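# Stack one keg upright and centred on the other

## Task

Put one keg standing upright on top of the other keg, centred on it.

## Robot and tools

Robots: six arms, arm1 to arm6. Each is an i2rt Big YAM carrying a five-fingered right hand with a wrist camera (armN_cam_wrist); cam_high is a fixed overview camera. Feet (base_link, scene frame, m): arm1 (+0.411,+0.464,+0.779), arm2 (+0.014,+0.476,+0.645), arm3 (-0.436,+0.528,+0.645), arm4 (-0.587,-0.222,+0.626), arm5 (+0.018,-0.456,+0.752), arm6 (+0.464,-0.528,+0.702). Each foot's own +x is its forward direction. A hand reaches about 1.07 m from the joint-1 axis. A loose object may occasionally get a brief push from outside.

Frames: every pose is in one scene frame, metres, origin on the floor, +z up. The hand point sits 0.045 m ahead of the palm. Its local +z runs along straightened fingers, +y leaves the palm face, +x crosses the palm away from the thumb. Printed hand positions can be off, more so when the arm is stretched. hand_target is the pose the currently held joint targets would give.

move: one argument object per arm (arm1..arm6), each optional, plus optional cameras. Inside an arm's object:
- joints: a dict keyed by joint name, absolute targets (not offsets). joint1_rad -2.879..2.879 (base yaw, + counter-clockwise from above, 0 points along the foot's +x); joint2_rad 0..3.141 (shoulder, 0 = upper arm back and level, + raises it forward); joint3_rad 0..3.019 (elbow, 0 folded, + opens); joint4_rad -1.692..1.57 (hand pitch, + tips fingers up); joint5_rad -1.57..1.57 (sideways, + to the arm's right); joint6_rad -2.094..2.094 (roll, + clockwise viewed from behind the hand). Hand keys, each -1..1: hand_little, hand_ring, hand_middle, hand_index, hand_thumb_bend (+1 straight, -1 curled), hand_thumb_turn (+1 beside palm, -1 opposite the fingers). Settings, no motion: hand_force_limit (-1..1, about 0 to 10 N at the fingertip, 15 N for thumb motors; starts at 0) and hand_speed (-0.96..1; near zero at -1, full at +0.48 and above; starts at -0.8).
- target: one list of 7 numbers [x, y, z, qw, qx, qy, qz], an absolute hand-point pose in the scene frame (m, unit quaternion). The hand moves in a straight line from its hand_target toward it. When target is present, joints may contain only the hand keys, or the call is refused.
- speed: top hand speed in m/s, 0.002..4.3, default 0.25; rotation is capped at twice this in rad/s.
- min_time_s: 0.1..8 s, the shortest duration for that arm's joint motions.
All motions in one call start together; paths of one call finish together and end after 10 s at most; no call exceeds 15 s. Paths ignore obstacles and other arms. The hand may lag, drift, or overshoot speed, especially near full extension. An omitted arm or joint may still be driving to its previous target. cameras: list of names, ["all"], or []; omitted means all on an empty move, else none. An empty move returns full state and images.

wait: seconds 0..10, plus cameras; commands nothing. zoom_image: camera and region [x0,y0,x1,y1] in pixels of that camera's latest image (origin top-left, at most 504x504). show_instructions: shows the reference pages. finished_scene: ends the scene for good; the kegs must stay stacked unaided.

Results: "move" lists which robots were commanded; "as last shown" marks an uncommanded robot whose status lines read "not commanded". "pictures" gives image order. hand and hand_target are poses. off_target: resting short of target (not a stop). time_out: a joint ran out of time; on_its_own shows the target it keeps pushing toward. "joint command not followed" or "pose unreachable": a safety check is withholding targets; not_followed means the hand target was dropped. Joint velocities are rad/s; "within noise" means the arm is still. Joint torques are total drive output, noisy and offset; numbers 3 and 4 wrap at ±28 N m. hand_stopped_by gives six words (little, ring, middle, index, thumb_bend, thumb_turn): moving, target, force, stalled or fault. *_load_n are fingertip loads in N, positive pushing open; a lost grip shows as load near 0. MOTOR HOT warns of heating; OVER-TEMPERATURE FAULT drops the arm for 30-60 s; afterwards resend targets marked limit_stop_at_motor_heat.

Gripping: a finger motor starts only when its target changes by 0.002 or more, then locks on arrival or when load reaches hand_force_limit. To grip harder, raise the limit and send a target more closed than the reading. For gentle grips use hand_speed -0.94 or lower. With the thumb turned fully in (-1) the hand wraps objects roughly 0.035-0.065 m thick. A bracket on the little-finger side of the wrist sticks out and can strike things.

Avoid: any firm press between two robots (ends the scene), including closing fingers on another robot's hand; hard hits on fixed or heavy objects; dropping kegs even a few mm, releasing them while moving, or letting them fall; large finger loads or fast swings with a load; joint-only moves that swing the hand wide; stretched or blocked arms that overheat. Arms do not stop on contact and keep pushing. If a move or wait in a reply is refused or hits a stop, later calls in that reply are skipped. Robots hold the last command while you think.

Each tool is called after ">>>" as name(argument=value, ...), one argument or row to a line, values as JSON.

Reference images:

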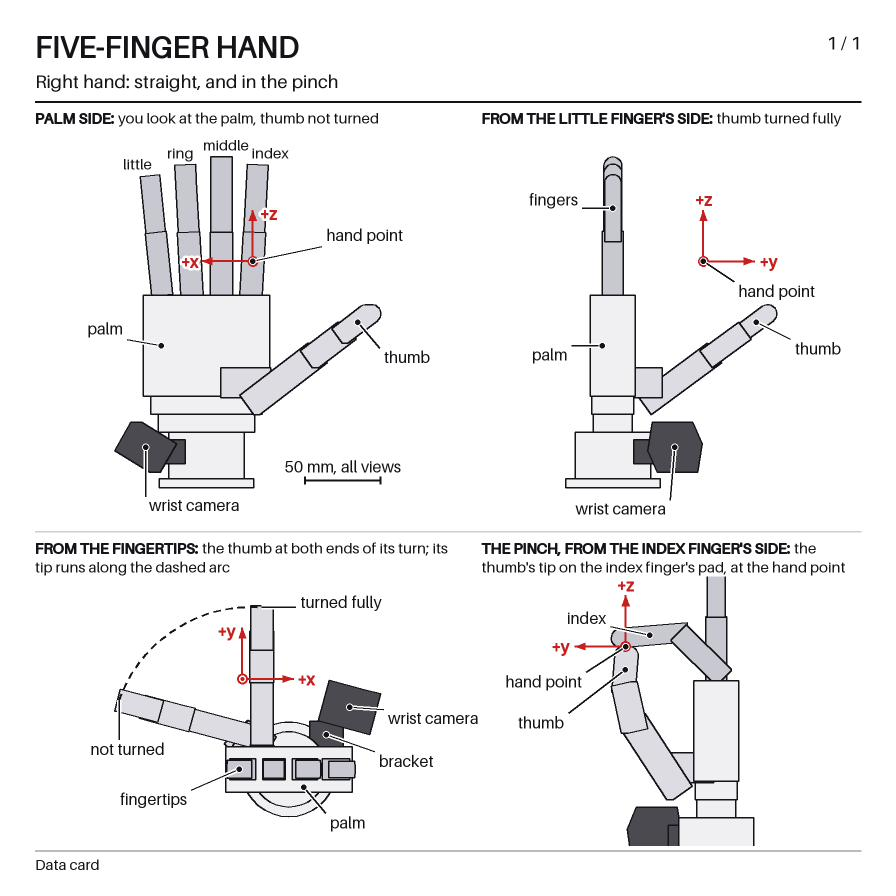

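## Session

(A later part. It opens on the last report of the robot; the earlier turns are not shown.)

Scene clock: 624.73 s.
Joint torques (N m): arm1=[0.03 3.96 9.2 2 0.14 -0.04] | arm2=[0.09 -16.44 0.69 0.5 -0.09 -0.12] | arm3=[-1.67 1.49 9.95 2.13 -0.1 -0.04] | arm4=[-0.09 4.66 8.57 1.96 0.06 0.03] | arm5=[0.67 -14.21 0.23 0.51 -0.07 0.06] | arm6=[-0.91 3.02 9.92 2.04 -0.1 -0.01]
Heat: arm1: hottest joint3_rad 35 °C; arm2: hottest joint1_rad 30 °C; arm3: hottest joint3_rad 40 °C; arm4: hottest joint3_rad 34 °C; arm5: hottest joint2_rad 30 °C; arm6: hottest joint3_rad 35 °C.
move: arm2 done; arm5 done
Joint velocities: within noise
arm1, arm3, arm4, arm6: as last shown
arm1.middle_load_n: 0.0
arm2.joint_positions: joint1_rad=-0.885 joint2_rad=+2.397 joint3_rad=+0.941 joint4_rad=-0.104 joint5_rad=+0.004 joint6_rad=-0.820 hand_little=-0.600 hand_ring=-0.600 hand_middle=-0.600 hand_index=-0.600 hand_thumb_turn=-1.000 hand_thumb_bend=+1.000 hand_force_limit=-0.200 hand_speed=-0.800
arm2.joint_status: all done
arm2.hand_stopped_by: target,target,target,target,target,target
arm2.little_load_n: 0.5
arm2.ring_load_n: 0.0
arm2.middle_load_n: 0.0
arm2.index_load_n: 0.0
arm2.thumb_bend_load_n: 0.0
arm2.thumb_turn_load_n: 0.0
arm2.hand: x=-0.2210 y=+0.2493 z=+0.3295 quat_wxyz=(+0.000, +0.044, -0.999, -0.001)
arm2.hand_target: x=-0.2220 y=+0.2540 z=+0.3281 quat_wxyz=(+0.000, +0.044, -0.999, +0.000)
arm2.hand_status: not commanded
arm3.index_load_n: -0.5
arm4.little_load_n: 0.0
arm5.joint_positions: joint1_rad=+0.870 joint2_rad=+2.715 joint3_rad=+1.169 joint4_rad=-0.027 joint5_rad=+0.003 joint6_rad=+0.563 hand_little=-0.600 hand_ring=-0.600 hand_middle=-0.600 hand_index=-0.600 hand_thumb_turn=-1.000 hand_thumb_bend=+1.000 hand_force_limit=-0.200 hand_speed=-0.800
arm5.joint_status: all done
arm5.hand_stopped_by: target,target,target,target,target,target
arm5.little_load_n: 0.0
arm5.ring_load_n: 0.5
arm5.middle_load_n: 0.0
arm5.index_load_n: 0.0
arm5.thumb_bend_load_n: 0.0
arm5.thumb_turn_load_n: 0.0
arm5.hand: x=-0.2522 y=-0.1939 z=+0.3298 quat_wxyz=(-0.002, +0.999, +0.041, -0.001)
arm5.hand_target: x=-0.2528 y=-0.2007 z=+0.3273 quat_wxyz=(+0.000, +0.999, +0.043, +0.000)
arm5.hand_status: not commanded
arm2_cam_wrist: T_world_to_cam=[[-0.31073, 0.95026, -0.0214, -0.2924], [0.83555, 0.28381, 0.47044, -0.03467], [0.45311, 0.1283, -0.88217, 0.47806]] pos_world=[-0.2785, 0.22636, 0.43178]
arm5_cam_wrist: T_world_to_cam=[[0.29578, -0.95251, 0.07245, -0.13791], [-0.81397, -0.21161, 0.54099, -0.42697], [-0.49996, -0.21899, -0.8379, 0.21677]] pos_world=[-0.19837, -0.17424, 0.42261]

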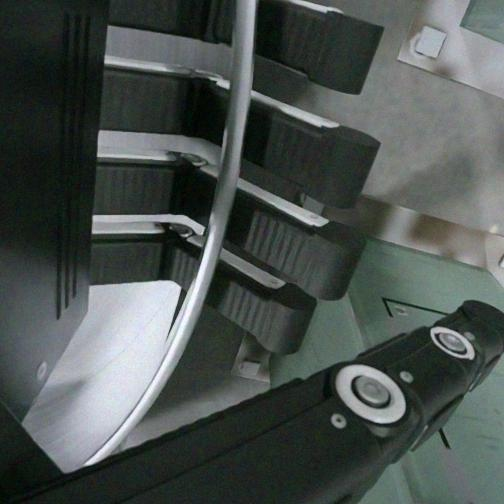

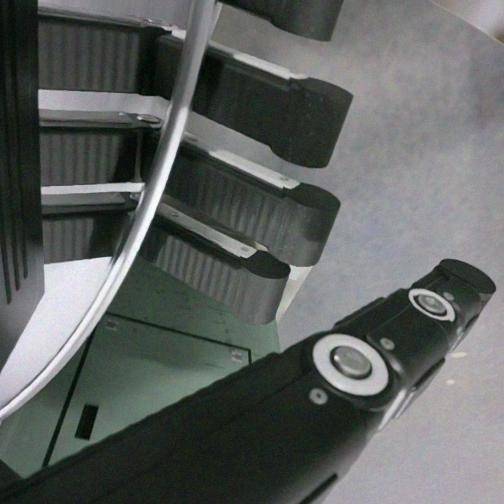

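>>> move(
  arm2={"joints": {"hand_little": -0.85, "hand_ring": -0.85, "hand_middle": -0.85, "hand_index": -0.85}},
  arm5={"joints": {"hand_little": -0.85, "hand_ring": -0.85, "hand_middle": -0.85, "hand_index": -0.85}},
  cameras=["arm2_cam_wrist", "arm5_cam_wrist"],
)

Scene clock: 633.83 s.
Joint torques (N m): arm1=[0.03 4.01 9.17 2.03 0.15 -0.04] | arm2=[0.5 -16.5 1.16 0.47 -0.09 -0.11] | arm3=[-1.67 1.67 10 2.07 -0.08 -0.04] | arm4=[-0.09 4.54 8.64 1.95 0.06 0.02] | arm5=[0.56 -14.74 0.16 0.49 -0.07 -0.01] | arm6=[-0.44 2.67 9.92 2.17 -0.11 -0.02]
Heat: arm1: hottest joint3_rad 35 °C; arm2: hottest joint2_rad 31 °C; arm3: hottest joint3_rad 40 °C; arm4: hottest joint3_rad 34 °C; arm5: hottest joint2_rad 29 °C; arm6: hottest joint3_rad 35 °C.
move: arm2 done; arm5 done
Joint velocities: within noise
arm1, arm3, arm4, arm6: as last shown
arm1.thumb_bend_load_n: -0.5
arm2.joint_positions: joint1_rad=-0.890 joint2_rad=+2.399 joint3_rad=+0.935 joint4_rad=-0.103 joint5_rad=+0.004 joint6_rad=-0.822 hand_little=-0.850 hand_ring=-0.850 hand_middle=-0.850 hand_index=-0.850 hand_thumb_turn=-1.000 hand_thumb_bend=+1.000 hand_force_limit=-0.200 hand_speed=-0.800
arm2.joint_status: all done
arm2.hand_stopped_by: target,target,target,target,target,target
arm2.little_load_n: 0.5
arm2.ring_load_n: 0.5
arm2.middle_load_n: 2.0
arm2.index_load_n: 0.0
arm2.thumb_bend_load_n: 0.0
arm2.thumb_turn_load_n: 0.5
arm2.hand: x=-0.2191 y=+0.2541 z=+0.3290 quat_wxyz=(-0.002, +0.042, -0.999, -0.004)
arm2.hand_target: x=-0.2219 y=+0.2539 z=+0.3280 quat_wxyz=(+0.000, +0.044, -0.999, +0.000)
arm2.hand_status: not commanded
arm3.index_load_n: 0.0
arm5.joint_positions: joint1_rad=+0.871 joint2_rad=+2.723 joint3_rad=+1.169 joint4_rad=-0.027 joint5_rad=+0.003 joint6_rad=+0.569 hand_little=-0.850 hand_ring=-0.850 hand_middle=-0.850 hand_index=-0.850 hand_thumb_turn=-1.000 hand_thumb_bend=+1.000 hand_force_limit=-0.200 hand_speed=-0.800
arm5.joint_status: all done
arm5.hand_stopped_by: target,target,target,target,target,target
arm5.little_load_n: 0.5
arm5.ring_load_n: 1.0
arm5.middle_load_n: 0.0
arm5.index_load_n: 0.5
arm5.thumb_bend_load_n: 0.0
arm5.thumb_turn_load_n: 0.0
arm5.hand: x=-0.2503 y=-0.1980 z=+0.3267 quat_wxyz=(+0.001, +0.999, +0.038, +0.001)
arm5.hand_target: x=-0.2528 y=-0.2008 z=+0.3273 quat_wxyz=(+0.000, +0.999, +0.044, +0.000)
arm5.hand_status: not commanded
arm2_cam_wrist: T_world_to_cam=[[-0.3078, 0.95129, -0.01758, -0.29716], [0.83397, 0.27864, 0.4763, -0.03837], [0.45799, 0.13195, -0.87911, 0.47542]] pos_world=[-0.27721, 0.23064, 0.43099]
arm5_cam_wrist: T_world_to_cam=[[0.29064, -0.95346, 0.08034, -0.1463], [-0.81772, -0.2039, 0.5383, -0.42314], [-0.49686, -0.22215, -0.83892, 0.21478]] pos_world=[-0.19677, -0.17805, 0.41972]

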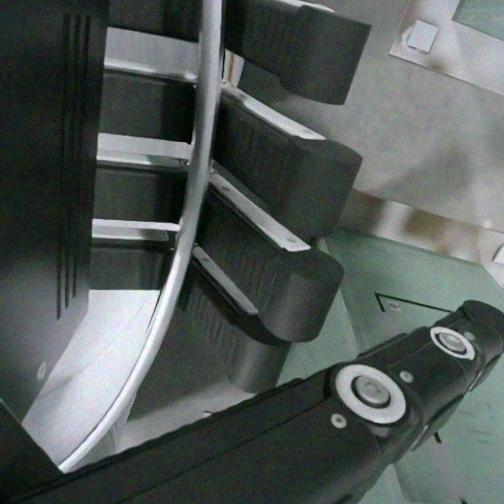

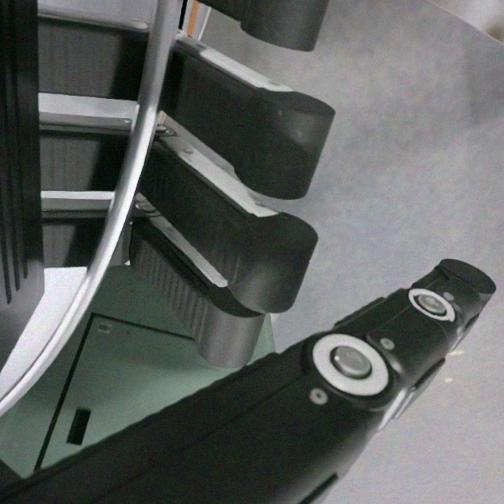

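>>> move(
  arm2={"target": [-0.222, 0.254, 0.375, 0.0, -0.0436, 0.99905, 0.0], "speed": 0.04},
  arm5={"target": [-0.253, -0.201, 0.375, 0.0, 0.99905, 0.0436, 0.0], "speed": 0.04},
  cameras=["arm2_cam_wrist", "arm5_cam_wrist", "cam_high"],
)

Scene clock: 645.87 s.
Joint torques (N m): arm1=[-0.09 3.66 9.17 2.04 0.14 -0.04] | arm2=[0.56 -26.17 -1.51 -1.58 -0.08 -0.11] | arm3=[-1.85 1.49 9.92 2.17 -0.09 -0.03] | arm4=[0.21 4.48 8.66 1.91 0.06 0.02] | arm5=[0.21 -22.01 -4.19 -0.9 -0.47 -0.23] | arm6=[-1.32 2.9 9.89 2.17 -0.13 -0.02]
Heat: arm1: hottest joint3_rad 35 °C; arm2: hottest joint1_rad 30 °C; arm3: hottest joint3_rad 40 °C; arm4: hottest joint3_rad 34 °C; arm5: hottest joint2_rad 29 °C; arm6: hottest joint3_rad 35 °C.
move: arm2 off_target; arm5 off_target
Joint velocities: within noise
arm1, arm3, arm4, arm6: as last shown
arm1.thumb_bend_load_n: 0.0
arm2.joint_positions: joint1_rad=-0.890 joint2_rad=+2.382 joint3_rad=+0.910 joint4_rad=-0.111 joint5_rad=+0.004 joint6_rad=-0.822 hand_little=-0.850 hand_ring=-0.850 hand_middle=-0.850 hand_index=-0.850 hand_thumb_turn=-1.000 hand_thumb_bend=+1.000 hand_force_limit=-0.200 hand_speed=-0.800
arm2.joint_status: not commanded
arm2.hand_stopped_by: target,target,target,target,target,target
arm2.little_load_n: 1.5
arm2.ring_load_n: 1.0
arm2.middle_load_n: 2.5
arm2.index_load_n: 4.5
arm2.thumb_bend_load_n: 0.0
arm2.thumb_turn_load_n: 0.0
arm2.hand: x=-0.2119 y=+0.2623 z=+0.3356 quat_wxyz=(-0.008, +0.042, -0.999, -0.010)
arm2.hand_target: x=-0.2211 y=+0.2551 z=+0.3701 quat_wxyz=(+0.000, +0.044, -0.999, +0.000)
arm2.hand_status: off_target (0.042 m and 1.4 deg from the pose sent, 0.046 m and 0.6 deg at the start)
arm3.index_load_n: -0.5
arm5.joint_positions: joint1_rad=+0.878 joint2_rad=+2.713 joint3_rad=+1.145 joint4_rad=-0.018 joint5_rad=+0.013 joint6_rad=+0.595 hand_little=-0.850 hand_ring=-0.850 hand_middle=-0.850 hand_index=-0.849 hand_thumb_turn=-1.000 hand_thumb_bend=+1.000 hand_force_limit=-0.200 hand_speed=-0.800
arm5.joint_status: not commanded
arm5.hand_stopped_by: target,target,target,target,target,target
arm5.little_load_n: 0.5
arm5.ring_load_n: 1.0
arm5.middle_load_n: 0.0
arm5.index_load_n: 6.5
arm5.thumb_bend_load_n: 0.0
arm5.thumb_turn_load_n: 0.0
arm5.hand: x=-0.2477 y=-0.2039 z=+0.3300 quat_wxyz=(+0.000, +1.000, +0.029, +0.007)
arm5.hand_target: x=-0.2525 y=-0.2022 z=+0.3694 quat_wxyz=(+0.000, +0.999, +0.044, +0.000)
arm5.hand_status: off_target (0.045 m and 1.8 deg from the pose sent, 0.048 m and 0.6 deg at the start)
arm2_cam_wrist: T_world_to_cam=[[-0.30686, 0.95171, -0.0096, -0.30534], [0.82903, 0.27224, 0.48846, -0.05323], [0.46748, 0.14193, -0.87253, 0.47396]] pos_world=[-0.27114, 0.23781, 0.43661]
arm5_cam_wrist: T_world_to_cam=[[0.27164, -0.95899, 0.08095, -0.15898], [-0.82703, -0.18959, 0.52922, -0.42032], [-0.49217, -0.2107, -0.84462, 0.22279]] pos_world=[-0.19478, -0.1852, 0.42349]

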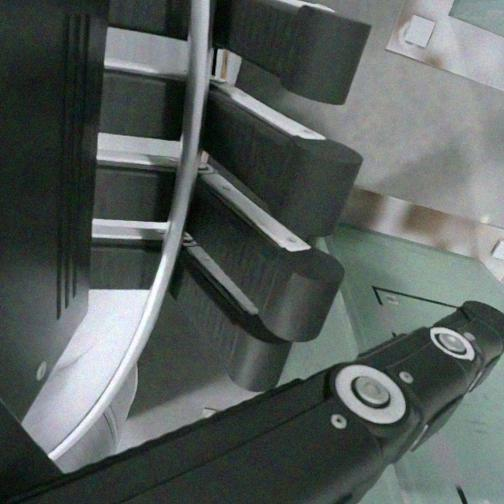

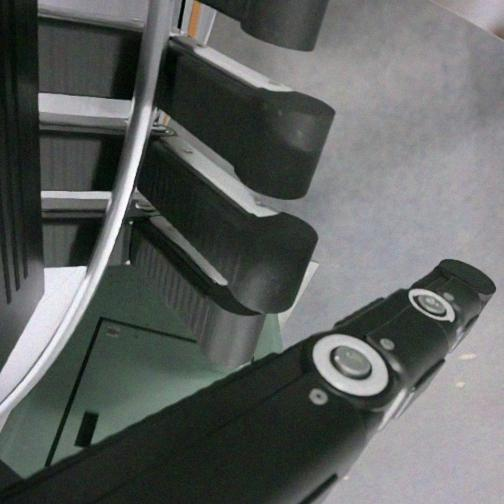

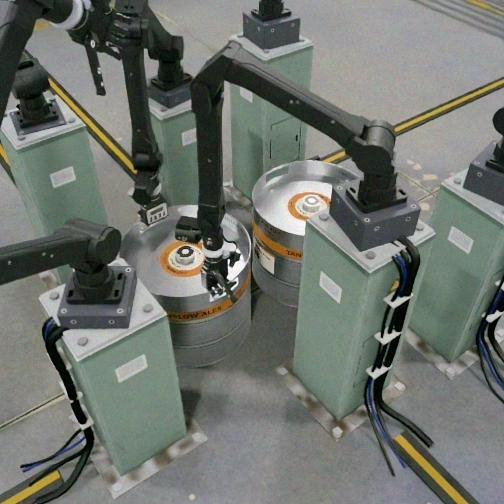

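>>> move(
  arm2={"target": [-0.222, 0.254, 0.40, 0.0, -0.0436, 0.99905, 0.0], "speed": 0.04},
  arm5={"target": [-0.253, -0.201, 0.41, 0.0, 0.99905, 0.0436, 0.0], "speed": 0.04},
  cameras=["cam_high"],
)

Scene clock: 654.57 s.
Joint torques (N m): arm1=[-0.03 3.84 9.22 2.04 0.14 -0.03] | arm2=[0.79 -30.68 -3.21 -2.7 0.48 -0.09] | arm3=[-1.73 1.44 9.98 2.15 -0.09 -0.03] | arm4=[-0.09 4.54 8.65 1.91 0.07 0.02] | arm5=[0.44 -26.11 -6.09 -1.76 -1.28 -0.23] | arm6=[-0.85 2.78 9.77 2.06 -0.14 -0.01]
Heat: arm1: hottest joint3_rad 35 °C; arm2: hottest joint1_rad 30 °C; arm3: hottest joint3_rad 40 °C; arm4: hottest joint3_rad 34 °C; arm5: hottest joint2_rad 30 °C; arm6: hottest joint3_rad 35 °C.
move: arm2 off_target; arm5 off_target
Joint velocities: within noise
arm1, arm3, arm4, arm6: as last shown
arm2.joint_positions: joint1_rad=-0.891 joint2_rad=+2.377 joint3_rad=+0.908 joint4_rad=-0.112 joint5_rad=-0.010 joint6_rad=-0.823 hand_little=-0.850 hand_ring=-0.850 hand_middle=-0.850 hand_index=-0.849 hand_thumb_turn=-1.000 hand_thumb_bend=+1.000 hand_force_limit=-0.200 hand_speed=-0.800
arm2.joint_status: not commanded
arm2.hand_stopped_by: target,target,target,target,target,target
arm2.little_load_n: 2.0
arm2.ring_load_n: 0.0
arm2.middle_load_n: 1.5
arm2.index_load_n: 10.0
arm2.thumb_bend_load_n: 0.0
arm2.thumb_turn_load_n: 0.0
arm2.hand: x=-0.2106 y=+0.2600 z=+0.3368 quat_wxyz=(-0.012, +0.042, -0.999, -0.003)
arm2.hand_target: x=-0.2200 y=+0.2560 z=+0.3881 quat_wxyz=(+0.000, +0.043, -0.999, +0.000)
arm2.hand_status: off_target (0.065 m and 1.5 deg from the pose sent, 0.066 m and 1.5 deg at the start)
arm3.index_load_n: 0.0
arm5.joint_positions: joint1_rad=+0.879 joint2_rad=+2.706 joint3_rad=+1.120 joint4_rad=-0.014 joint5_rad=+0.033 joint6_rad=+0.597 hand_little=-0.850 hand_ring=-0.850 hand_middle=-0.850 hand_index=-0.849 hand_thumb_turn=-1.000 hand_thumb_bend=+1.000 hand_force_limit=-0.200 hand_speed=-0.800
arm5.joint_status: not commanded
arm5.hand_stopped_by: target,target,target,target,target,target
arm5.little_load_n: 4.5
arm5.ring_load_n: 1.0
arm5.middle_load_n: 0.0
arm5.index_load_n: 8.0
arm5.thumb_bend_load_n: 0.0
arm5.thumb_turn_load_n: 0.0
arm5.hand: x=-0.2381 y=-0.2105 z=+0.3322 quat_wxyz=(+0.000, +0.999, +0.029, +0.019)
arm5.hand_target: x=-0.2514 y=-0.2035 z=+0.3949 quat_wxyz=(+0.000, +0.999, +0.044, +0.000)
arm5.hand_status: off_target (0.080 m and 2.7 deg from the pose sent, 0.080 m and 1.8 deg at the start)

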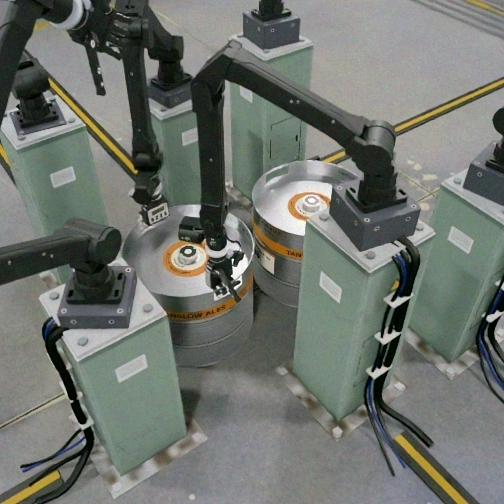

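>>> move(
  arm2={"target": [-0.222, 0.254, 0.415, 0.0, -0.0436, 0.99905, 0.0], "speed": 0.04},
  arm5={"target": [-0.253, -0.201, 0.43, 0.0, 0.99905, 0.0436, 0.0], "speed": 0.04},
  cameras=["cam_high", "arm2_cam_wrist", "arm5_cam_wrist"],
)

>>> zoom_image(
  camera="cam_high",
  region=[110, 190, 270, 350],
)

Scene clock: 674.03 s.
Joint torques (N m): arm1=[0.09 3.96 9.22 2.04 0.15 -0.03] | arm2=[-0.09 -32.73 -4.14 -3.3 1.1 -0.03] | arm3=[-1.61 1.49 9.96 2.13 -0.1 -0.02] | arm4=[0.03 4.6 8.61 1.96 0.06 0.01] | arm5=[0.73 -27.93 -6.19 -2.37 -1.5 -0.07] | arm6=[-1.2 3.02 9.94 2.04 -0.11 -0.02]
Heat: arm1: hottest joint3_rad 35 °C; arm2: hottest joint2_rad 31 °C; arm3: hottest joint3_rad 40 °C; arm4: hottest joint3_rad 34 °C; arm5: hottest joint2_rad 33 °C; arm6: hottest joint3_rad 35 °C.
move: arm2 off_target; arm5 off_target
Joint velocities: within noise
arm1.joint_positions: joint1_rad=+0.350 joint2_rad=+0.567 joint3_rad=+1.375 joint4_rad=-1.336 joint5_rad=+0.100 joint6_rad=-1.400 hand_little=+1.000 hand_ring=+1.000 hand_middle=+1.000 hand_index=+1.000 hand_thumb_turn=+1.000 hand_thumb_bend=+1.000 hand_force_limit=+0.000 hand_speed=-0.800
arm1.joint_status: not commanded
arm1.hand_stopped_by: target,target,target,target,target,target
arm1.little_load_n: -0.5
arm1.ring_load_n: 0.0
arm1.middle_load_n: 0.0
arm1.index_load_n: 0.0
arm1.thumb_bend_load_n: 0.0
arm1.thumb_turn_load_n: 0.0
arm1.hand: x=+0.3920 y=+0.2451 z=+1.2798 quat_wxyz=(+0.307, +0.620, -0.603, +0.396)
arm1.hand_target: x=+0.3916 y=+0.2469 z=+1.2868 quat_wxyz=(+0.311, +0.617, -0.601, +0.402)
arm1.hand_status: not commanded
arm2.joint_positions: joint1_rad=-0.878 joint2_rad=+2.370 joint3_rad=+0.908 joint4_rad=-0.112 joint5_rad=-0.026 joint6_rad=-0.826 hand_little=-0.850 hand_ring=-0.850 hand_middle=-0.850 hand_index=-0.849 hand_thumb_turn=-1.000 hand_thumb_bend=+1.000 hand_force_limit=-0.200 hand_speed=-0.800
arm2.joint_status: not commanded
arm2.hand_stopped_by: target,target,target,target,target,target
arm2.little_load_n: 4.0
arm2.ring_load_n: 0.0
arm2.middle_load_n: 2.0
arm2.index_load_n: 11.5
arm2.thumb_bend_load_n: -0.5
arm2.thumb_turn_load_n: 0.0
arm2.hand: x=-0.2078 y=+0.2528 z=+0.3386 quat_wxyz=(-0.016, +0.050, -0.999, +0.005)
arm2.hand_target: x=-0.2189 y=+0.2559 z=+0.3980 quat_wxyz=(+0.000, +0.044, -0.999, +0.000)
arm2.hand_status: off_target (0.078 m and 2.0 deg from the pose sent, 0.079 m and 1.5 deg at the start)
arm3.joint_positions: joint1_rad=+0.150 joint2_rad=+0.607 joint3_rad=+1.465 joint4_rad=-1.236 joint5_rad=+0.200 joint6_rad=-0.950 hand_little=+1.000 hand_ring=+1.000 hand_middle=+1.000 hand_index=+1.000 hand_thumb_turn=+1.000 hand_thumb_bend=+1.000 hand_force_limit=+0.000 hand_speed=-0.800
arm3.joint_status: not commanded
arm3.hand_stopped_by: target,target,target,target,target,target
arm3.little_load_n: 0.0
arm3.ring_load_n: 0.0
arm3.middle_load_n: 0.0
arm3.index_load_n: 0.0
arm3.thumb_bend_load_n: -0.5
arm3.thumb_turn_load_n: 0.0
arm3.hand: x=-0.5114 y=+0.3085 z=+1.1831 quat_wxyz=(+0.328, +0.322, -0.762, +0.456)
arm3.hand_target: x=-0.5115 y=+0.3107 z=+1.1910 quat_wxyz=(+0.331, +0.319, -0.758, +0.464)
arm3.hand_status: not commanded
arm4.joint_positions: joint1_rad=-0.400 joint2_rad=+0.547 joint3_rad=+1.325 joint4_rad=-1.416 joint5_rad=-0.050 joint6_rad=-1.450 hand_little=+1.000 hand_ring=+1.000 hand_middle=+1.000 hand_index=+1.000 hand_thumb_turn=+1.000 hand_thumb_bend=+1.000 hand_force_limit=+0.000 hand_speed=-0.800
arm4.joint_status: not commanded
arm4.hand_stopped_by: target,target,target,target,target,target
arm4.little_load_n: 0.0
arm4.ring_load_n: 0.0
arm4.middle_load_n: 0.0
arm4.index_load_n: 0.0
arm4.thumb_bend_load_n: 0.0
arm4.thumb_turn_load_n: 0.0
arm4.hand: x=-0.3904 y=-0.1555 z=+1.0879 quat_wxyz=(-0.169, +0.870, +0.202, +0.416)
arm4.hand_target: x=-0.3903 y=-0.1555 z=+1.0994 quat_wxyz=(-0.173, +0.864, +0.201, +0.428)
arm4.hand_status: not commanded
arm5.joint_positions: joint1_rad=+0.874 joint2_rad=+2.695 joint3_rad=+1.092 joint4_rad=-0.010 joint5_rad=+0.036 joint6_rad=+0.576 hand_little=-0.849 hand_ring=-0.850 hand_middle=-0.850 hand_index=-0.849 hand_thumb_turn=-1.000 hand_thumb_bend=+1.000 hand_force_limit=-0.200 hand_speed=-0.800
arm5.joint_status: not commanded
arm5.hand_stopped_by: target,target,target,target,target,target
arm5.little_load_n: 7.5
arm5.ring_load_n: 1.5
arm5.middle_load_n: 0.0
arm5.index_load_n: 7.5
arm5.thumb_bend_load_n: 0.0
arm5.thumb_turn_load_n: 0.0
arm5.hand: x=-0.2280 y=-0.2184 z=+0.3367 quat_wxyz=(+0.005, +0.999, +0.036, +0.024)
arm5.hand_target: x=-0.2501 y=-0.2051 z=+0.4094 quat_wxyz=(+0.000, +0.999, +0.044, +0.000)
arm5.hand_status: off_target (0.098 m and 2.9 deg from the pose sent, 0.099 m and 2.7 deg at the start; pose on its path clipped on 3 of 45 steps)
arm6.joint_positions: joint1_rad=-0.100 joint2_rad=+0.557 joint3_rad=+1.325 joint4_rad=-1.516 joint5_rad=-0.200 joint6_rad=-0.950 hand_little=+1.000 hand_ring=+1.000 hand_middle=+1.000 hand_index=+1.000 hand_thumb_turn=+1.000 hand_thumb_bend=+1.000 hand_force_limit=+0.000 hand_speed=-0.800
arm6.joint_status: not commanded
arm6.hand_stopped_by: target,target,target,target,target,target
arm6.little_load_n: 0.0
arm6.ring_load_n: 0.0
arm6.middle_load_n: -0.5
arm6.index_load_n: 0.0
arm6.thumb_bend_load_n: 0.0
arm6.thumb_turn_load_n: 0.0
arm6.hand: x=+0.4369 y=-0.3659 z=+1.1294 quat_wxyz=(-0.406, +0.760, +0.501, +0.075)
arm6.hand_target: x=+0.4370 y=-0.3663 z=+1.1363 quat_wxyz=(-0.414, +0.757, +0.500, +0.079)
arm6.hand_status: not commanded
pictures: arm2_cam_wrist, arm5_cam_wrist, cam_high
arm2_cam_wrist: T_world_to_cam=[[-0.32143, 0.94602, -0.04158, -0.28565], [0.8164, 0.2991, 0.49399, -0.06673], [0.47976, 0.12484, -0.86847, 0.48141]] pos_world=[-0.2683, 0.23009, 0.43918]
arm5_cam_wrist: T_world_to_cam=[[0.28292, -0.9541, 0.09824, -0.18094], [-0.8422, -0.1981, 0.50145, -0.40626], [-0.45898, -0.2246, -0.85959, 0.24469]] pos_world=[-0.17865, -0.19816, 0.43183]

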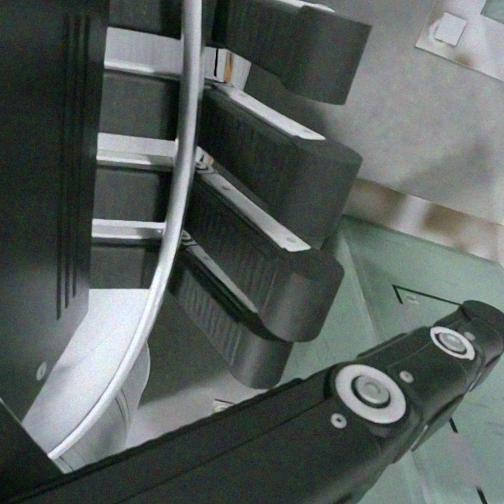

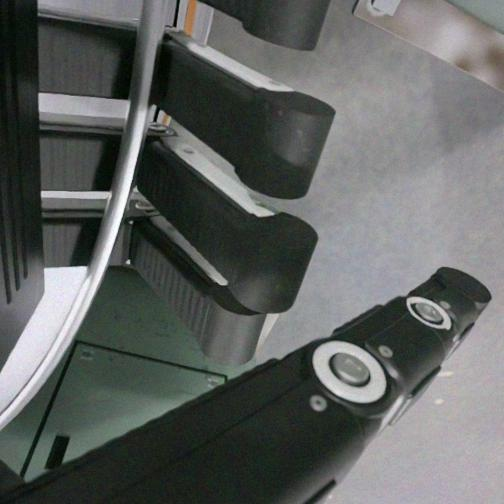

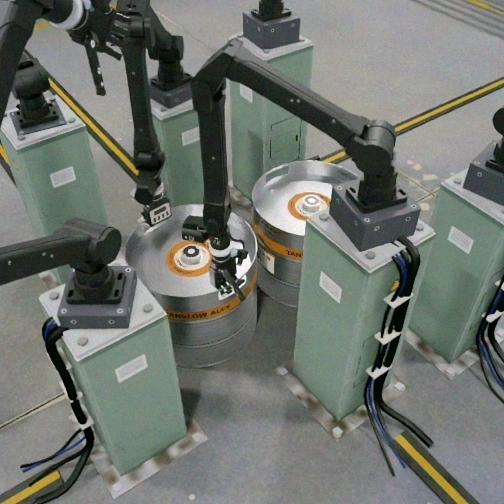

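Scaled by 3.150.

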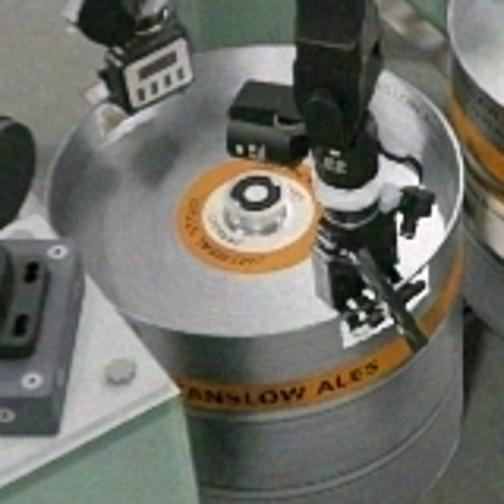

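>>> move(
  arm2={"target": [-0.212, 0.252, 0.332, 0.0, -0.0436, 0.99905, 0.0], "speed": 0.05},
  arm5={"target": [-0.236, -0.213, 0.332, 0.0, 0.99905, 0.0436, 0.0], "speed": 0.05},
)

>>> move(
  arm2={"joints": {"hand_little": -0.4, "hand_ring": -0.4, "hand_middle": -0.4, "hand_index": -0.4}},
  arm5={"joints": {"hand_little": -0.4, "hand_ring": -0.4, "hand_middle": -0.4, "hand_index": -0.4}},
  cameras=["arm2_cam_wrist", "arm5_cam_wrist", "cam_high", "arm3_cam_wrist", "arm4_cam_wrist"],
)

Scene clock: 699.53 s.
Joint torques (N m): arm1=[0.15 3.49 9.16 1.95 0.13 -0.03] | arm2=[1.03 -16.09 1.26 0.18 0.66 0.07] | arm3=[-1.67 1.55 9.95 2.21 -0.08 -0.04] | arm4=[-0.09 4.54 8.66 1.95 0.07 0.01] | arm5=[0.09 -14.68 0.23 0.42 -1.05 -0.08] | arm6=[-1.08 2.96 9.87 2.18 -0.14 -0.03]
Heat: arm1: hottest joint3_rad 35 °C; arm2: hottest joint2_rad 37 °C; arm3: hottest joint3_rad 40 °C; arm4: hottest joint3_rad 34 °C; arm5: hottest joint2_rad 35 °C; arm6: hottest joint3_rad 35 °C.
move: arm2 done; arm5 done
Joint velocities: within noise
arm1, arm3, arm4, arm6: as last shown
arm1.little_load_n: 0.0
arm2.joint_positions: joint1_rad=-0.874 joint2_rad=+2.385 joint3_rad=+0.914 joint4_rad=-0.087 joint5_rad=-0.015 joint6_rad=-0.817 hand_little=-0.850 hand_ring=-0.850 hand_middle=-0.850 hand_index=-0.850 hand_thumb_turn=-1.000 hand_thumb_bend=+1.000 hand_force_limit=-0.200 hand_speed=-0.800
arm2.joint_status: not commanded
arm2.hand_stopped_by: target,target,target,target,target,target
arm2.little_load_n: 1.0
arm2.ring_load_n: 0.0
arm2.middle_load_n: 0.0
arm2.index_load_n: 1.0
arm2.thumb_bend_load_n: -0.5
arm2.thumb_turn_load_n: 0.0
arm2.hand: x=-0.2105 y=+0.2500 z=+0.3326 quat_wxyz=(-0.006, +0.048, -0.999, +0.006)
arm2.hand_target: x=-0.2121 y=+0.2518 z=+0.3321 quat_wxyz=(+0.000, +0.044, -0.999, +0.000)
arm2.hand_status: done (0.003 m and 1.1 deg from the pose sent, 0.008 m and 2.0 deg at the start)
arm3.little_load_n: -0.5
arm3.thumb_bend_load_n: 0.0
arm5.joint_positions: joint1_rad=+0.862 joint2_rad=+2.718 joint3_rad=+1.100 joint4_rad=+0.024 joint5_rad=+0.027 joint6_rad=+0.561 hand_little=-0.850 hand_ring=-0.850 hand_middle=-0.850 hand_index=-0.850 hand_thumb_turn=-1.000 hand_thumb_bend=+1.000 hand_force_limit=-0.200 hand_speed=-0.800
arm5.joint_status: not commanded
arm5.hand_stopped_by: target,target,target,target,target,target
arm5.little_load_n: 0.0
arm5.ring_load_n: 0.0
arm5.middle_load_n: 0.0
arm5.index_load_n: 1.5
arm5.thumb_bend_load_n: 0.0
arm5.thumb_turn_load_n: 0.0
arm5.hand: x=-0.2270 y=-0.2153 z=+0.3282 quat_wxyz=(-0.001, +0.999, +0.038, +0.015)
arm5.hand_target: x=-0.2359 y=-0.2130 z=+0.3320 quat_wxyz=(+0.000, +0.999, +0.044, +0.000)
arm5.hand_status: done (0.010 m and 1.8 deg from the pose sent, 0.011 m and 2.9 deg at the start)
arm6.middle_load_n: 0.0
pictures: none

Scene clock: 700.83 s.
Joint torques (N m): arm1=[0.21 3.9 9.13 2.02 0.16 -0.04] | arm2=[1.03 -16.15 1.28 0.17 0.11 0.07] | arm3=[-1.55 1.55 9.98 2.17 -0.09 -0.02] | arm4=[0.03 4.6 8.64 1.96 0.06 0.02] | arm5=[0.09 -14.62 0.2 0.4 -0.33 -0.05] | arm6=[-1.03 2.9 9.88 2.02 -0.11 -0.03]
Heat: arm1: hottest joint3_rad 35 °C; arm2: hottest joint2_rad 37 °C; arm3: hottest joint3_rad 40 °C; arm4: hottest joint3_rad 34 °C; arm5: hottest joint2_rad 35 °C; arm6: hottest joint3_rad 35 °C.
move: arm2 done; arm5 done
Joint velocities: within noise
arm1, arm3, arm4, arm6: as last shown
arm2.joint_positions: joint1_rad=-0.874 joint2_rad=+2.385 joint3_rad=+0.914 joint4_rad=-0.087 joint5_rad=-0.001 joint6_rad=-0.817 hand_little=-0.400 hand_ring=-0.400 hand_middle=-0.400 hand_index=-0.400 hand_thumb_turn=-1.000 hand_thumb_bend=+1.000 hand_force_limit=-0.200 hand_speed=-0.800
arm2.joint_status: all done
arm2.hand_stopped_by: target,target,target,target,target,target
arm2.little_load_n: 0.0
arm2.ring_load_n: 0.0
arm2.middle_load_n: 0.0
arm2.index_load_n: 0.0
arm2.thumb_bend_load_n: -0.5
arm2.thumb_turn_load_n: 0.0
arm2.hand: x=-0.2125 y=+0.2518 z=+0.3329 quat_wxyz=(-0.001, +0.047, -0.999, +0.001)
arm2.hand_target: x=-0.2121 y=+0.2518 z=+0.3321 quat_wxyz=(+0.000, +0.044, -0.999, +0.000)
arm2.hand_status: not commanded
arm3.little_load_n: 0.0
arm5.joint_positions: joint1_rad=+0.861 joint2_rad=+2.718 joint3_rad=+1.100 joint4_rad=+0.024 joint5_rad=+0.010 joint6_rad=+0.558 hand_little=-0.400 hand_ring=-0.400 hand_middle=-0.400 hand_index=-0.400 hand_thumb_turn=-1.000 hand_thumb_bend=+1.000 hand_force_limit=-0.200 hand_speed=-0.800
arm5.joint_status: all done
arm5.hand_stopped_by: target,target,target,target,target,target
arm5.little_load_n: 0.0
arm5.ring_load_n: 0.0
arm5.middle_load_n: -0.5
arm5.index_load_n: 0.0
arm5.thumb_bend_load_n: 0.0
arm5.thumb_turn_load_n: 0.0
arm5.hand: x=-0.2295 y=-0.2173 z=+0.3292 quat_wxyz=(+0.004, +0.999, +0.039, +0.007)
arm5.hand_target: x=-0.2359 y=-0.2130 z=+0.3321 quat_wxyz=(+0.000, +0.999, +0.044, +0.000)
arm5.hand_status: not commanded
arm6.thumb_turn_load_n: -0.5
pictures: arm2_cam_wrist, arm3_cam_wrist, arm4_cam_wrist, arm5_cam_wrist, cam_high
arm2_cam_wrist: T_world_to_cam=[[-0.31792, 0.94773, -0.02718, -0.29099], [0.83204, 0.29263, 0.47126, -0.04723], [0.45458, 0.12721, -0.88158, 0.47736]] pos_world=[-0.27021, 0.22888, 0.43518]
arm5_cam_wrist: T_world_to_cam=[[0.29112, -0.95247, 0.08975, -0.17368], [-0.82404, -0.202, 0.5293, -0.40937], [-0.48601, -0.22805, -0.84368, 0.2256]] pos_world=[-0.17713, -0.19667, 0.4226]

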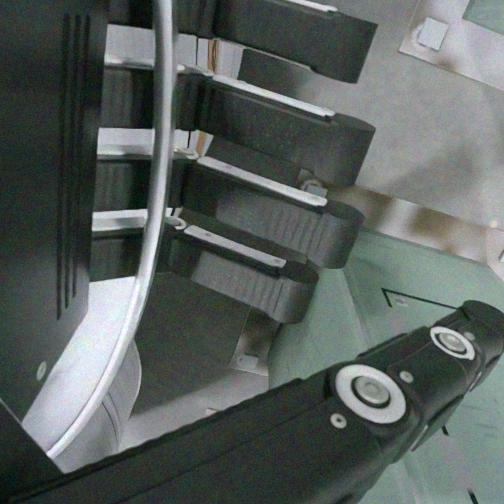

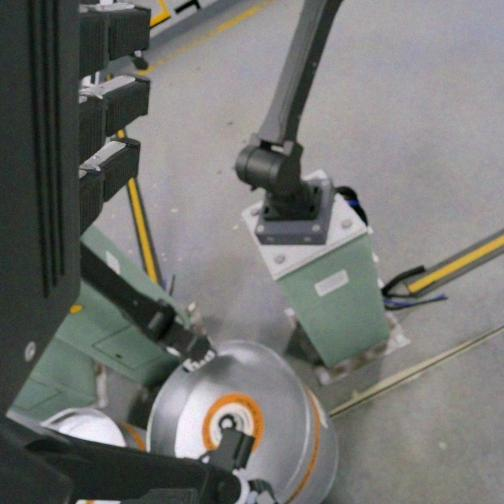

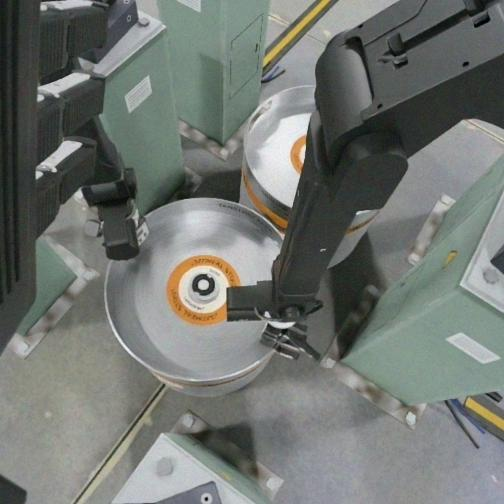

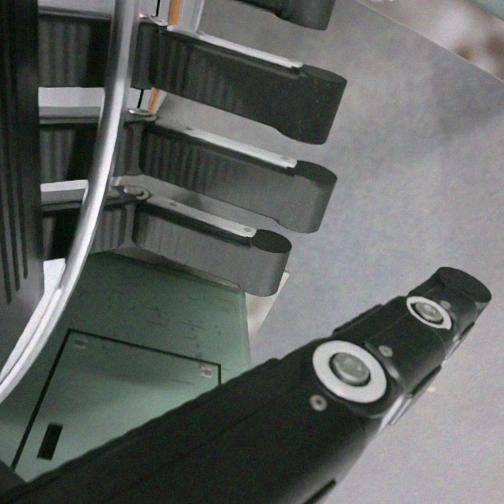

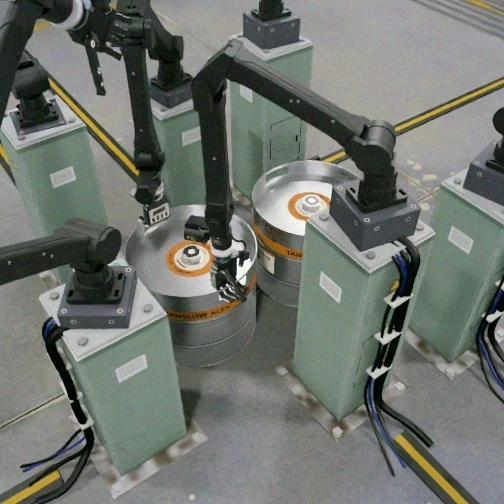

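>>> zoom_image(
  camera="arm2_cam_wrist",
  region=[80, 180, 240, 340],
)

>>> zoom_image(
  camera="arm5_cam_wrist",
  region=[40, 160, 200, 320],
)

>>> zoom_image(
  camera="arm5_cam_wrist",
  region=[40, 0, 200, 160],
)

>>> zoom_image(
  camera="arm2_cam_wrist",
  region=[100, 0, 260, 160],
)

Scaled by 3.150.

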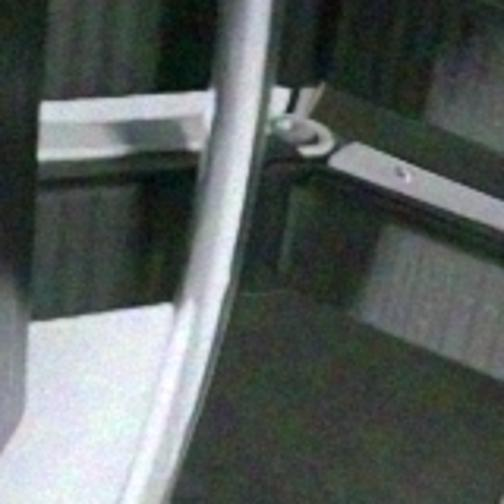

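Scaled by 3.150.

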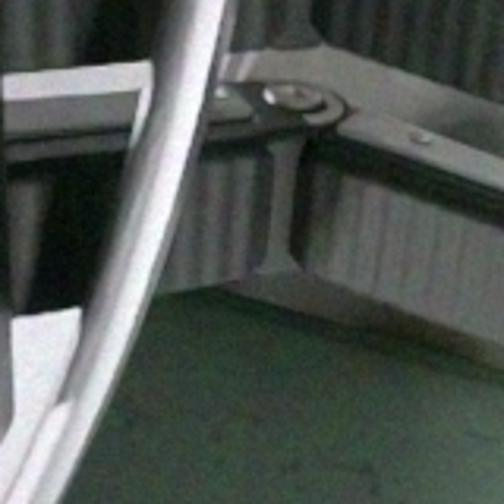

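Scaled by 3.150.

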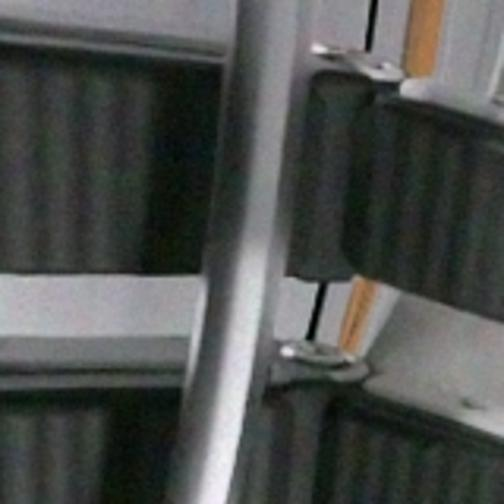

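Scaled by 3.150.

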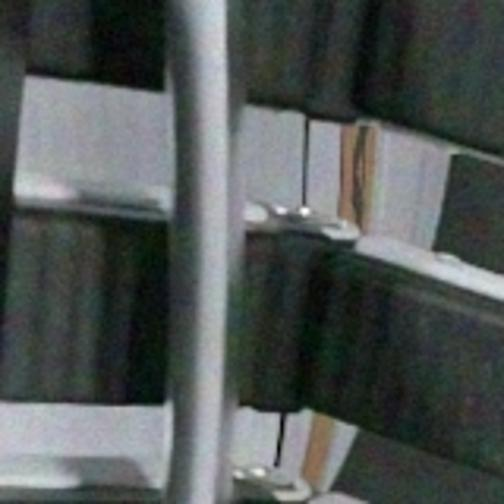

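>>> move(
  arm2={"target": [-0.222, 0.254, 0.38, 0.0, -0.0436, 0.99905, 0.0], "speed": 0.04},
  arm5={"target": [-0.25, -0.21, 0.39, 0.0, 0.99905, 0.0436, 0.0], "speed": 0.04},
  cameras=["arm2_cam_wrist", "arm5_cam_wrist"],
)

Scene clock: 728.63 s.
Joint torques (N m): arm1=[0.09 3.9 9.18 1.95 0.14 -0.03] | arm2=[-0.56 -24.82 -0.94 -1.58 0.76 -0.11] | arm3=[-1.55 1.44 9.96 2.18 -0.09 -0.02] | arm4=[-0.15 4.78 8.62 1.96 0.07 0.03] | arm5=[1.73 -22.24 -3.38 -1.59 -0.95 0.02] | arm6=[-0.5 2.96 9.95 2.17 -0.09 -0.03]
Heat: arm1: hottest joint3_rad 35 °C; arm2: hottest joint2_rad 34 °C; arm3: hottest joint3_rad 41 °C; arm4: hottest joint3_rad 34 °C; arm5: hottest joint2_rad 34 °C; arm6: hottest joint3_rad 35 °C.
move: arm2 off_target; arm5 off_target
Joint velocities: within noise
arm1, arm3, arm4, arm6: as last shown
arm2.joint_positions: joint1_rad=-0.874 joint2_rad=+2.352 joint3_rad=+0.900 joint4_rad=-0.124 joint5_rad=-0.017 joint6_rad=-0.820 hand_little=-0.400 hand_ring=-0.400 hand_middle=-0.400 hand_index=-0.400 hand_thumb_turn=-1.000 hand_thumb_bend=+1.000 hand_force_limit=-0.200 hand_speed=-0.800
arm2.joint_status: not commanded
arm2.hand_stopped_by: target,target,target,target,target,target
arm2.little_load_n: 4.0
arm2.ring_load_n: 0.0
arm2.middle_load_n: 2.0
arm2.index_load_n: 4.0
arm2.thumb_bend_load_n: -0.5
arm2.thumb_turn_load_n: 0.0
arm2.hand: x=-0.2077 y=+0.2528 z=+0.3450 quat_wxyz=(-0.013, +0.049, -0.999, +0.001)
arm2.hand_target: x=-0.2207 y=+0.2546 z=+0.3760 quat_wxyz=(+0.000, +0.044, -0.999, +0.000)
arm2.hand_status: off_target (0.038 m and 1.6 deg from the pose sent, 0.048 m and 0.5 deg at the start)
arm3.index_load_n: -0.5
arm4.middle_load_n: 0.5
arm5.joint_positions: joint1_rad=+0.861 joint2_rad=+2.684 joint3_rad=+1.080 joint4_rad=+0.013 joint5_rad=+0.024 joint6_rad=+0.574 hand_little=-0.400 hand_ring=-0.400 hand_middle=-0.400 hand_index=-0.400 hand_thumb_turn=-1.000 hand_thumb_bend=+1.000 hand_force_limit=-0.200 hand_speed=-0.800
arm5.joint_status: not commanded
arm5.hand_stopped_by: target,target,target,target,target,target
arm5.little_load_n: 4.0
arm5.ring_load_n: 4.5
arm5.middle_load_n: 0.0
arm5.index_load_n: 3.5
arm5.thumb_bend_load_n: 0.0
arm5.thumb_turn_load_n: 0.0
arm5.hand: x=-0.2296 y=-0.2132 z=+0.3406 quat_wxyz=(-0.001, +0.999, +0.031, +0.013)
arm5.hand_target: x=-0.2484 y=-0.2113 z=+0.3835 quat_wxyz=(+0.000, +0.999, +0.044, +0.000)
arm5.hand_status: off_target (0.054 m and 2.0 deg from the pose sent, 0.065 m and 1.1 deg at the start)
arm6.thumb_turn_load_n: 0.0
arm2_cam_wrist: T_world_to_cam=[[-0.32041, 0.94671, -0.03301, -0.28839], [0.8198, 0.29457, 0.49108, -0.0671], [0.47463, 0.13029, -0.87049, 0.48519]] pos_world=[-0.26768, 0.22957, 0.44579]
arm5_cam_wrist: T_world_to_cam=[[0.2755, -0.9578, 0.08197, -0.17285], [-0.83238, -0.19503, 0.51875, -0.41153], [-0.48087, -0.21114, -0.85099, 0.24349]] pos_world=[-0.17784, -0.19441, 0.43485]

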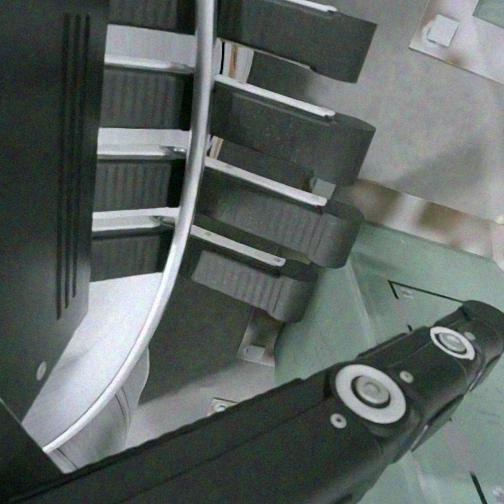

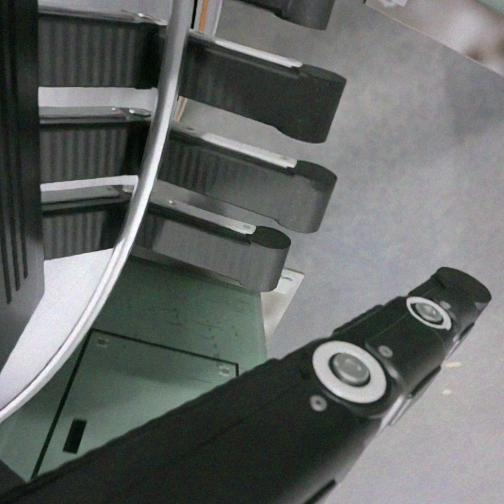

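>>> move(
  arm2={"target": [-0.235, 0.256, 0.41, 0.0, -0.0436, 0.99905, 0.0], "speed": 0.03},
  arm5={"target": [-0.265, -0.212, 0.425, 0.0, 0.99905, 0.0436, 0.0], "speed": 0.03},
  cameras=["arm2_cam_wrist", "arm5_cam_wrist", "cam_high"],
)

Scene clock: 741.90 s.
Joint torques (N m): arm1=[-0.03 3.84 9.17 2 0.15 -0.03] | arm2=[-1.96 -30.27 -1.55 -3.22 1.06 -0.23] | arm3=[-1.67 1.2 9.99 2.17 -0.09 -0.05] | arm4=[0.09 4.54 8.65 1.89 0.07 0.03] | arm5=[3.25 -26.58 -5.09 -2.8 -1.28 0.03] | arm6=[-1.08 2.9 9.94 2.21 -0.13 -0.04]
Heat: arm1: hottest joint3_rad 35 °C; arm2: hottest joint2_rad 35 °C; arm3: hottest joint3_rad 41 °C; arm4: hottest joint3_rad 34 °C; arm5: hottest joint2_rad 37 °C; arm6: hottest joint3_rad 35 °C.
move: arm2 off_target; arm5 off_target
Joint velocities: within noise
arm1, arm3, arm4, arm6: as last shown
arm2.joint_positions: joint1_rad=-0.879 joint2_rad=+2.348 joint3_rad=+0.901 joint4_rad=-0.131 joint5_rad=-0.025 joint6_rad=-0.832 hand_little=-0.400 hand_ring=-0.400 hand_middle=-0.400 hand_index=-0.399 hand_thumb_turn=-1.000 hand_thumb_bend=+1.000 hand_force_limit=-0.200 hand_speed=-0.800
arm2.joint_status: not commanded
arm2.hand_stopped_by: target,target,target,target,target,target
arm2.little_load_n: 2.0
arm2.ring_load_n: 0.0
arm2.middle_load_n: 5.5
arm2.index_load_n: 10.0
arm2.thumb_bend_load_n: 0.0
arm2.thumb_turn_load_n: 0.0
arm2.hand: x=-0.2087 y=+0.2532 z=+0.3465 quat_wxyz=(-0.016, +0.052, -0.998, +0.003)
arm2.hand_target: x=-0.2315 y=+0.2573 z=+0.3982 quat_wxyz=(+0.001, +0.043, -0.999, +0.000)
arm2.hand_status: off_target (0.069 m and 2.1 deg from the pose sent, 0.071 m and 1.6 deg at the start)
arm3.index_load_n: 0.0
arm4.middle_load_n: 0.0
arm5.joint_positions: joint1_rad=+0.872 joint2_rad=+2.678 joint3_rad=+1.078 joint4_rad=+0.007 joint5_rad=+0.031 joint6_rad=+0.604 hand_little=-0.399 hand_ring=-0.399 hand_middle=-0.400 hand_index=-0.400 hand_thumb_turn=-1.000 hand_thumb_bend=+1.000 hand_force_limit=-0.200 hand_speed=-0.800
arm5.joint_status: not commanded
arm5.hand_stopped_by: target,target,target,target,target,target
arm5.little_load_n: 8.5
arm5.ring_load_n: 8.0
arm5.middle_load_n: 1.0
arm5.index_load_n: 3.5
arm5.thumb_bend_load_n: -0.5
arm5.thumb_turn_load_n: 0.0
arm5.hand: x=-0.2330 y=-0.2140 z=+0.3424 quat_wxyz=(-0.002, +1.000, +0.022, +0.016)
arm5.hand_target: x=-0.2614 y=-0.2147 z=+0.4083 quat_wxyz=(+0.000, +0.999, +0.044, -0.001)
arm5.hand_status: off_target (0.089 m and 3.1 deg from the pose sent, 0.091 m and 2.0 deg at the start)
arm2_cam_wrist: T_world_to_cam=[[-0.32613, 0.94454, -0.03858, -0.28769], [0.81423, 0.3014, 0.49617, -0.07187], [0.48028, 0.13041, -0.86737, 0.48702]] pos_world=[-0.26921, 0.22988, 0.44699]
arm5_cam_wrist: T_world_to_cam=[[0.25606, -0.96327, 0.08087, -0.17819], [-0.83944, -0.18009, 0.51274, -0.4119], [-0.47935, -0.19918, -0.85472, 0.24736]] pos_world=[-0.18157, -0.19656, 0.43704]

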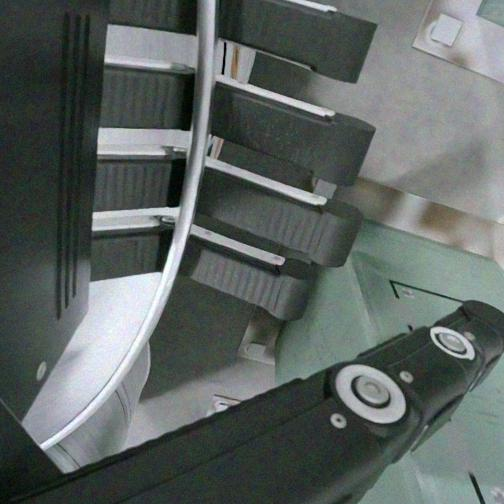

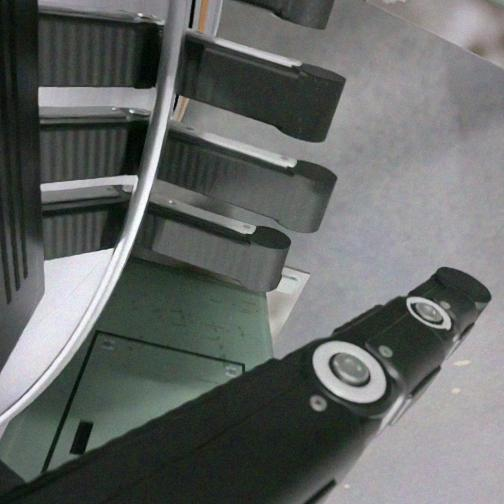

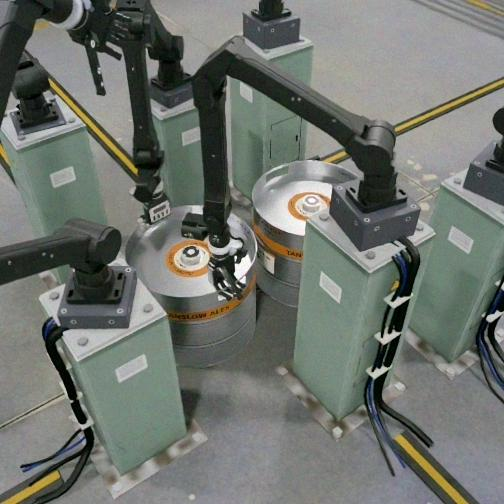

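>>> move(
  arm2={"target": [-0.232, 0.256, 0.425, 0.0, -0.0436, 0.99905, 0.0], "speed": 0.03},
  arm5={"target": [-0.262, -0.212, 0.44, 0.0, 0.99905, 0.0436, 0.0], "speed": 0.03},
  cameras=["arm2_cam_wrist", "arm5_cam_wrist", "cam_high"],
)

Scene clock: 754.87 s.
Joint torques (N m): arm1=[0.03 3.9 9.18 2.03 0.15 -0.04] | arm2=[-1.49 -32.56 -2.89 -3.49 1.16 -0.16] | arm3=[-1.9 1.55 9.98 2.14 -0.08 -0.03] | arm4=[0.15 4.6 8.62 1.92 0.07 0.02] | arm5=[2.55 -27.93 -6.04 -3.08 -1.38 -0.1] | arm6=[-0.85 3.14 9.84 2.18 -0.12 -0.02]
Heat: arm1: hottest joint3_rad 35 °C; arm2: hottest joint2_rad 36 °C; arm3: hottest joint3_rad 41 °C; arm4: hottest joint3_rad 34 °C; arm5: hottest joint2_rad 38 °C; arm6: hottest joint3_rad 35 °C.
move: arm2 off_target; arm5 off_target
Joint velocities: within noise
arm1, arm3, arm4, arm6: as last shown
arm2.joint_positions: joint1_rad=-0.880 joint2_rad=+2.340 joint3_rad=+0.901 joint4_rad=-0.140 joint5_rad=-0.027 joint6_rad=-0.833 hand_little=-0.400 hand_ring=-0.400 hand_middle=-0.399 hand_index=-0.399 hand_thumb_turn=-1.000 hand_thumb_bend=+1.000 hand_force_limit=-0.200 hand_speed=-0.800
arm2.joint_status: not commanded
arm2.hand_stopped_by: target,target,target,target,target,target
arm2.little_load_n: 4.5
arm2.ring_load_n: 0.5
arm2.middle_load_n: 7.0
arm2.index_load_n: 9.0
arm2.thumb_bend_load_n: 0.0
arm2.thumb_turn_load_n: 0.5
arm2.hand: x=-0.2091 y=+0.2524 z=+0.3492 quat_wxyz=(-0.018, +0.052, -0.998, +0.003)
arm2.hand_target: x=-0.2281 y=+0.2576 z=+0.4085 quat_wxyz=(+0.001, +0.043, -0.999, +0.000)
arm2.hand_status: off_target (0.079 m and 2.3 deg from the pose sent, 0.082 m and 2.1 deg at the start)
arm5.joint_positions: joint1_rad=+0.875 joint2_rad=+2.666 joint3_rad=+1.069 joint4_rad=+0.007 joint5_rad=+0.034 joint6_rad=+0.612 hand_little=-0.399 hand_ring=-0.399 hand_middle=-0.400 hand_index=-0.399 hand_thumb_turn=-1.000 hand_thumb_bend=+1.000 hand_force_limit=-0.200 hand_speed=-0.800
arm5.joint_status: not commanded
arm5.hand_stopped_by: target,target,target,target,target,target
arm5.little_load_n: 6.0
arm5.ring_load_n: 8.0
arm5.middle_load_n: 2.0
arm5.index_load_n: 6.0
arm5.thumb_bend_load_n: -0.5
arm5.thumb_turn_load_n: 0.0
arm5.hand: x=-0.2342 y=-0.2137 z=+0.3464 quat_wxyz=(-0.004, +1.000, +0.019, +0.016)
arm5.hand_target: x=-0.2583 y=-0.2149 z=+0.4189 quat_wxyz=(-0.001, +0.999, +0.043, -0.001)
arm5.hand_status: off_target (0.098 m and 3.4 deg from the pose sent, 0.102 m and 3.1 deg at the start; pose on its path clipped on 2 of 50 steps)
arm2_cam_wrist: T_world_to_cam=[[-0.32599, 0.94453, -0.04, -0.28648], [0.81304, 0.30169, 0.49795, -0.07351], [0.4824, 0.12981, -0.86628, 0.48984]] pos_world=[-0.26992, 0.22919, 0.44949]
arm5_cam_wrist: T_world_to_cam=[[0.25127, -0.96488, 0.07659, -0.17781], [-0.84058, -0.17829, 0.5115, -0.41428], [-0.47988, -0.19291, -0.85586, 0.25191]] pos_world=[-0.18267, -0.19683, 0.44112]

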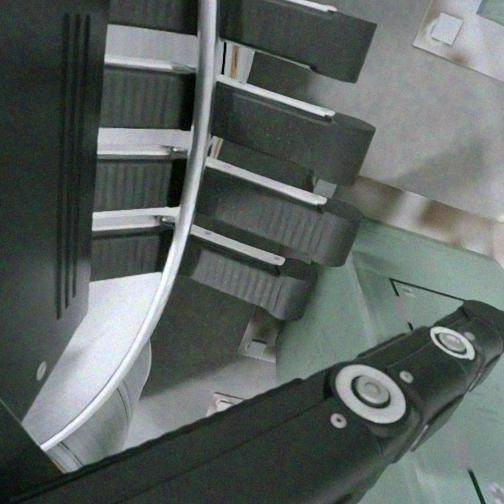

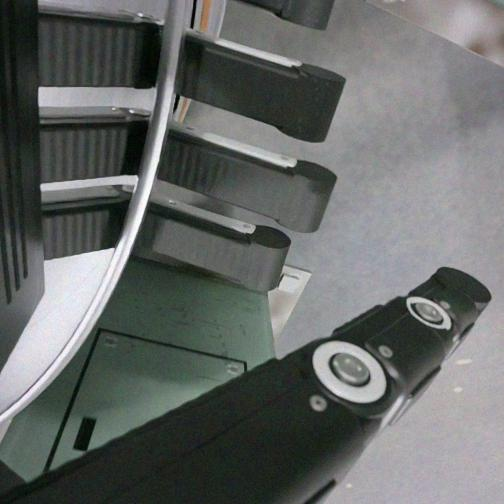

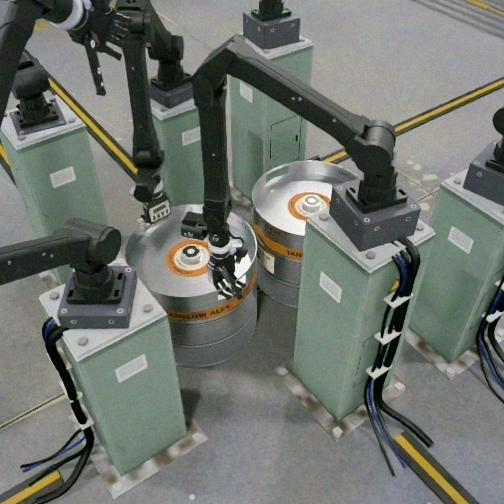

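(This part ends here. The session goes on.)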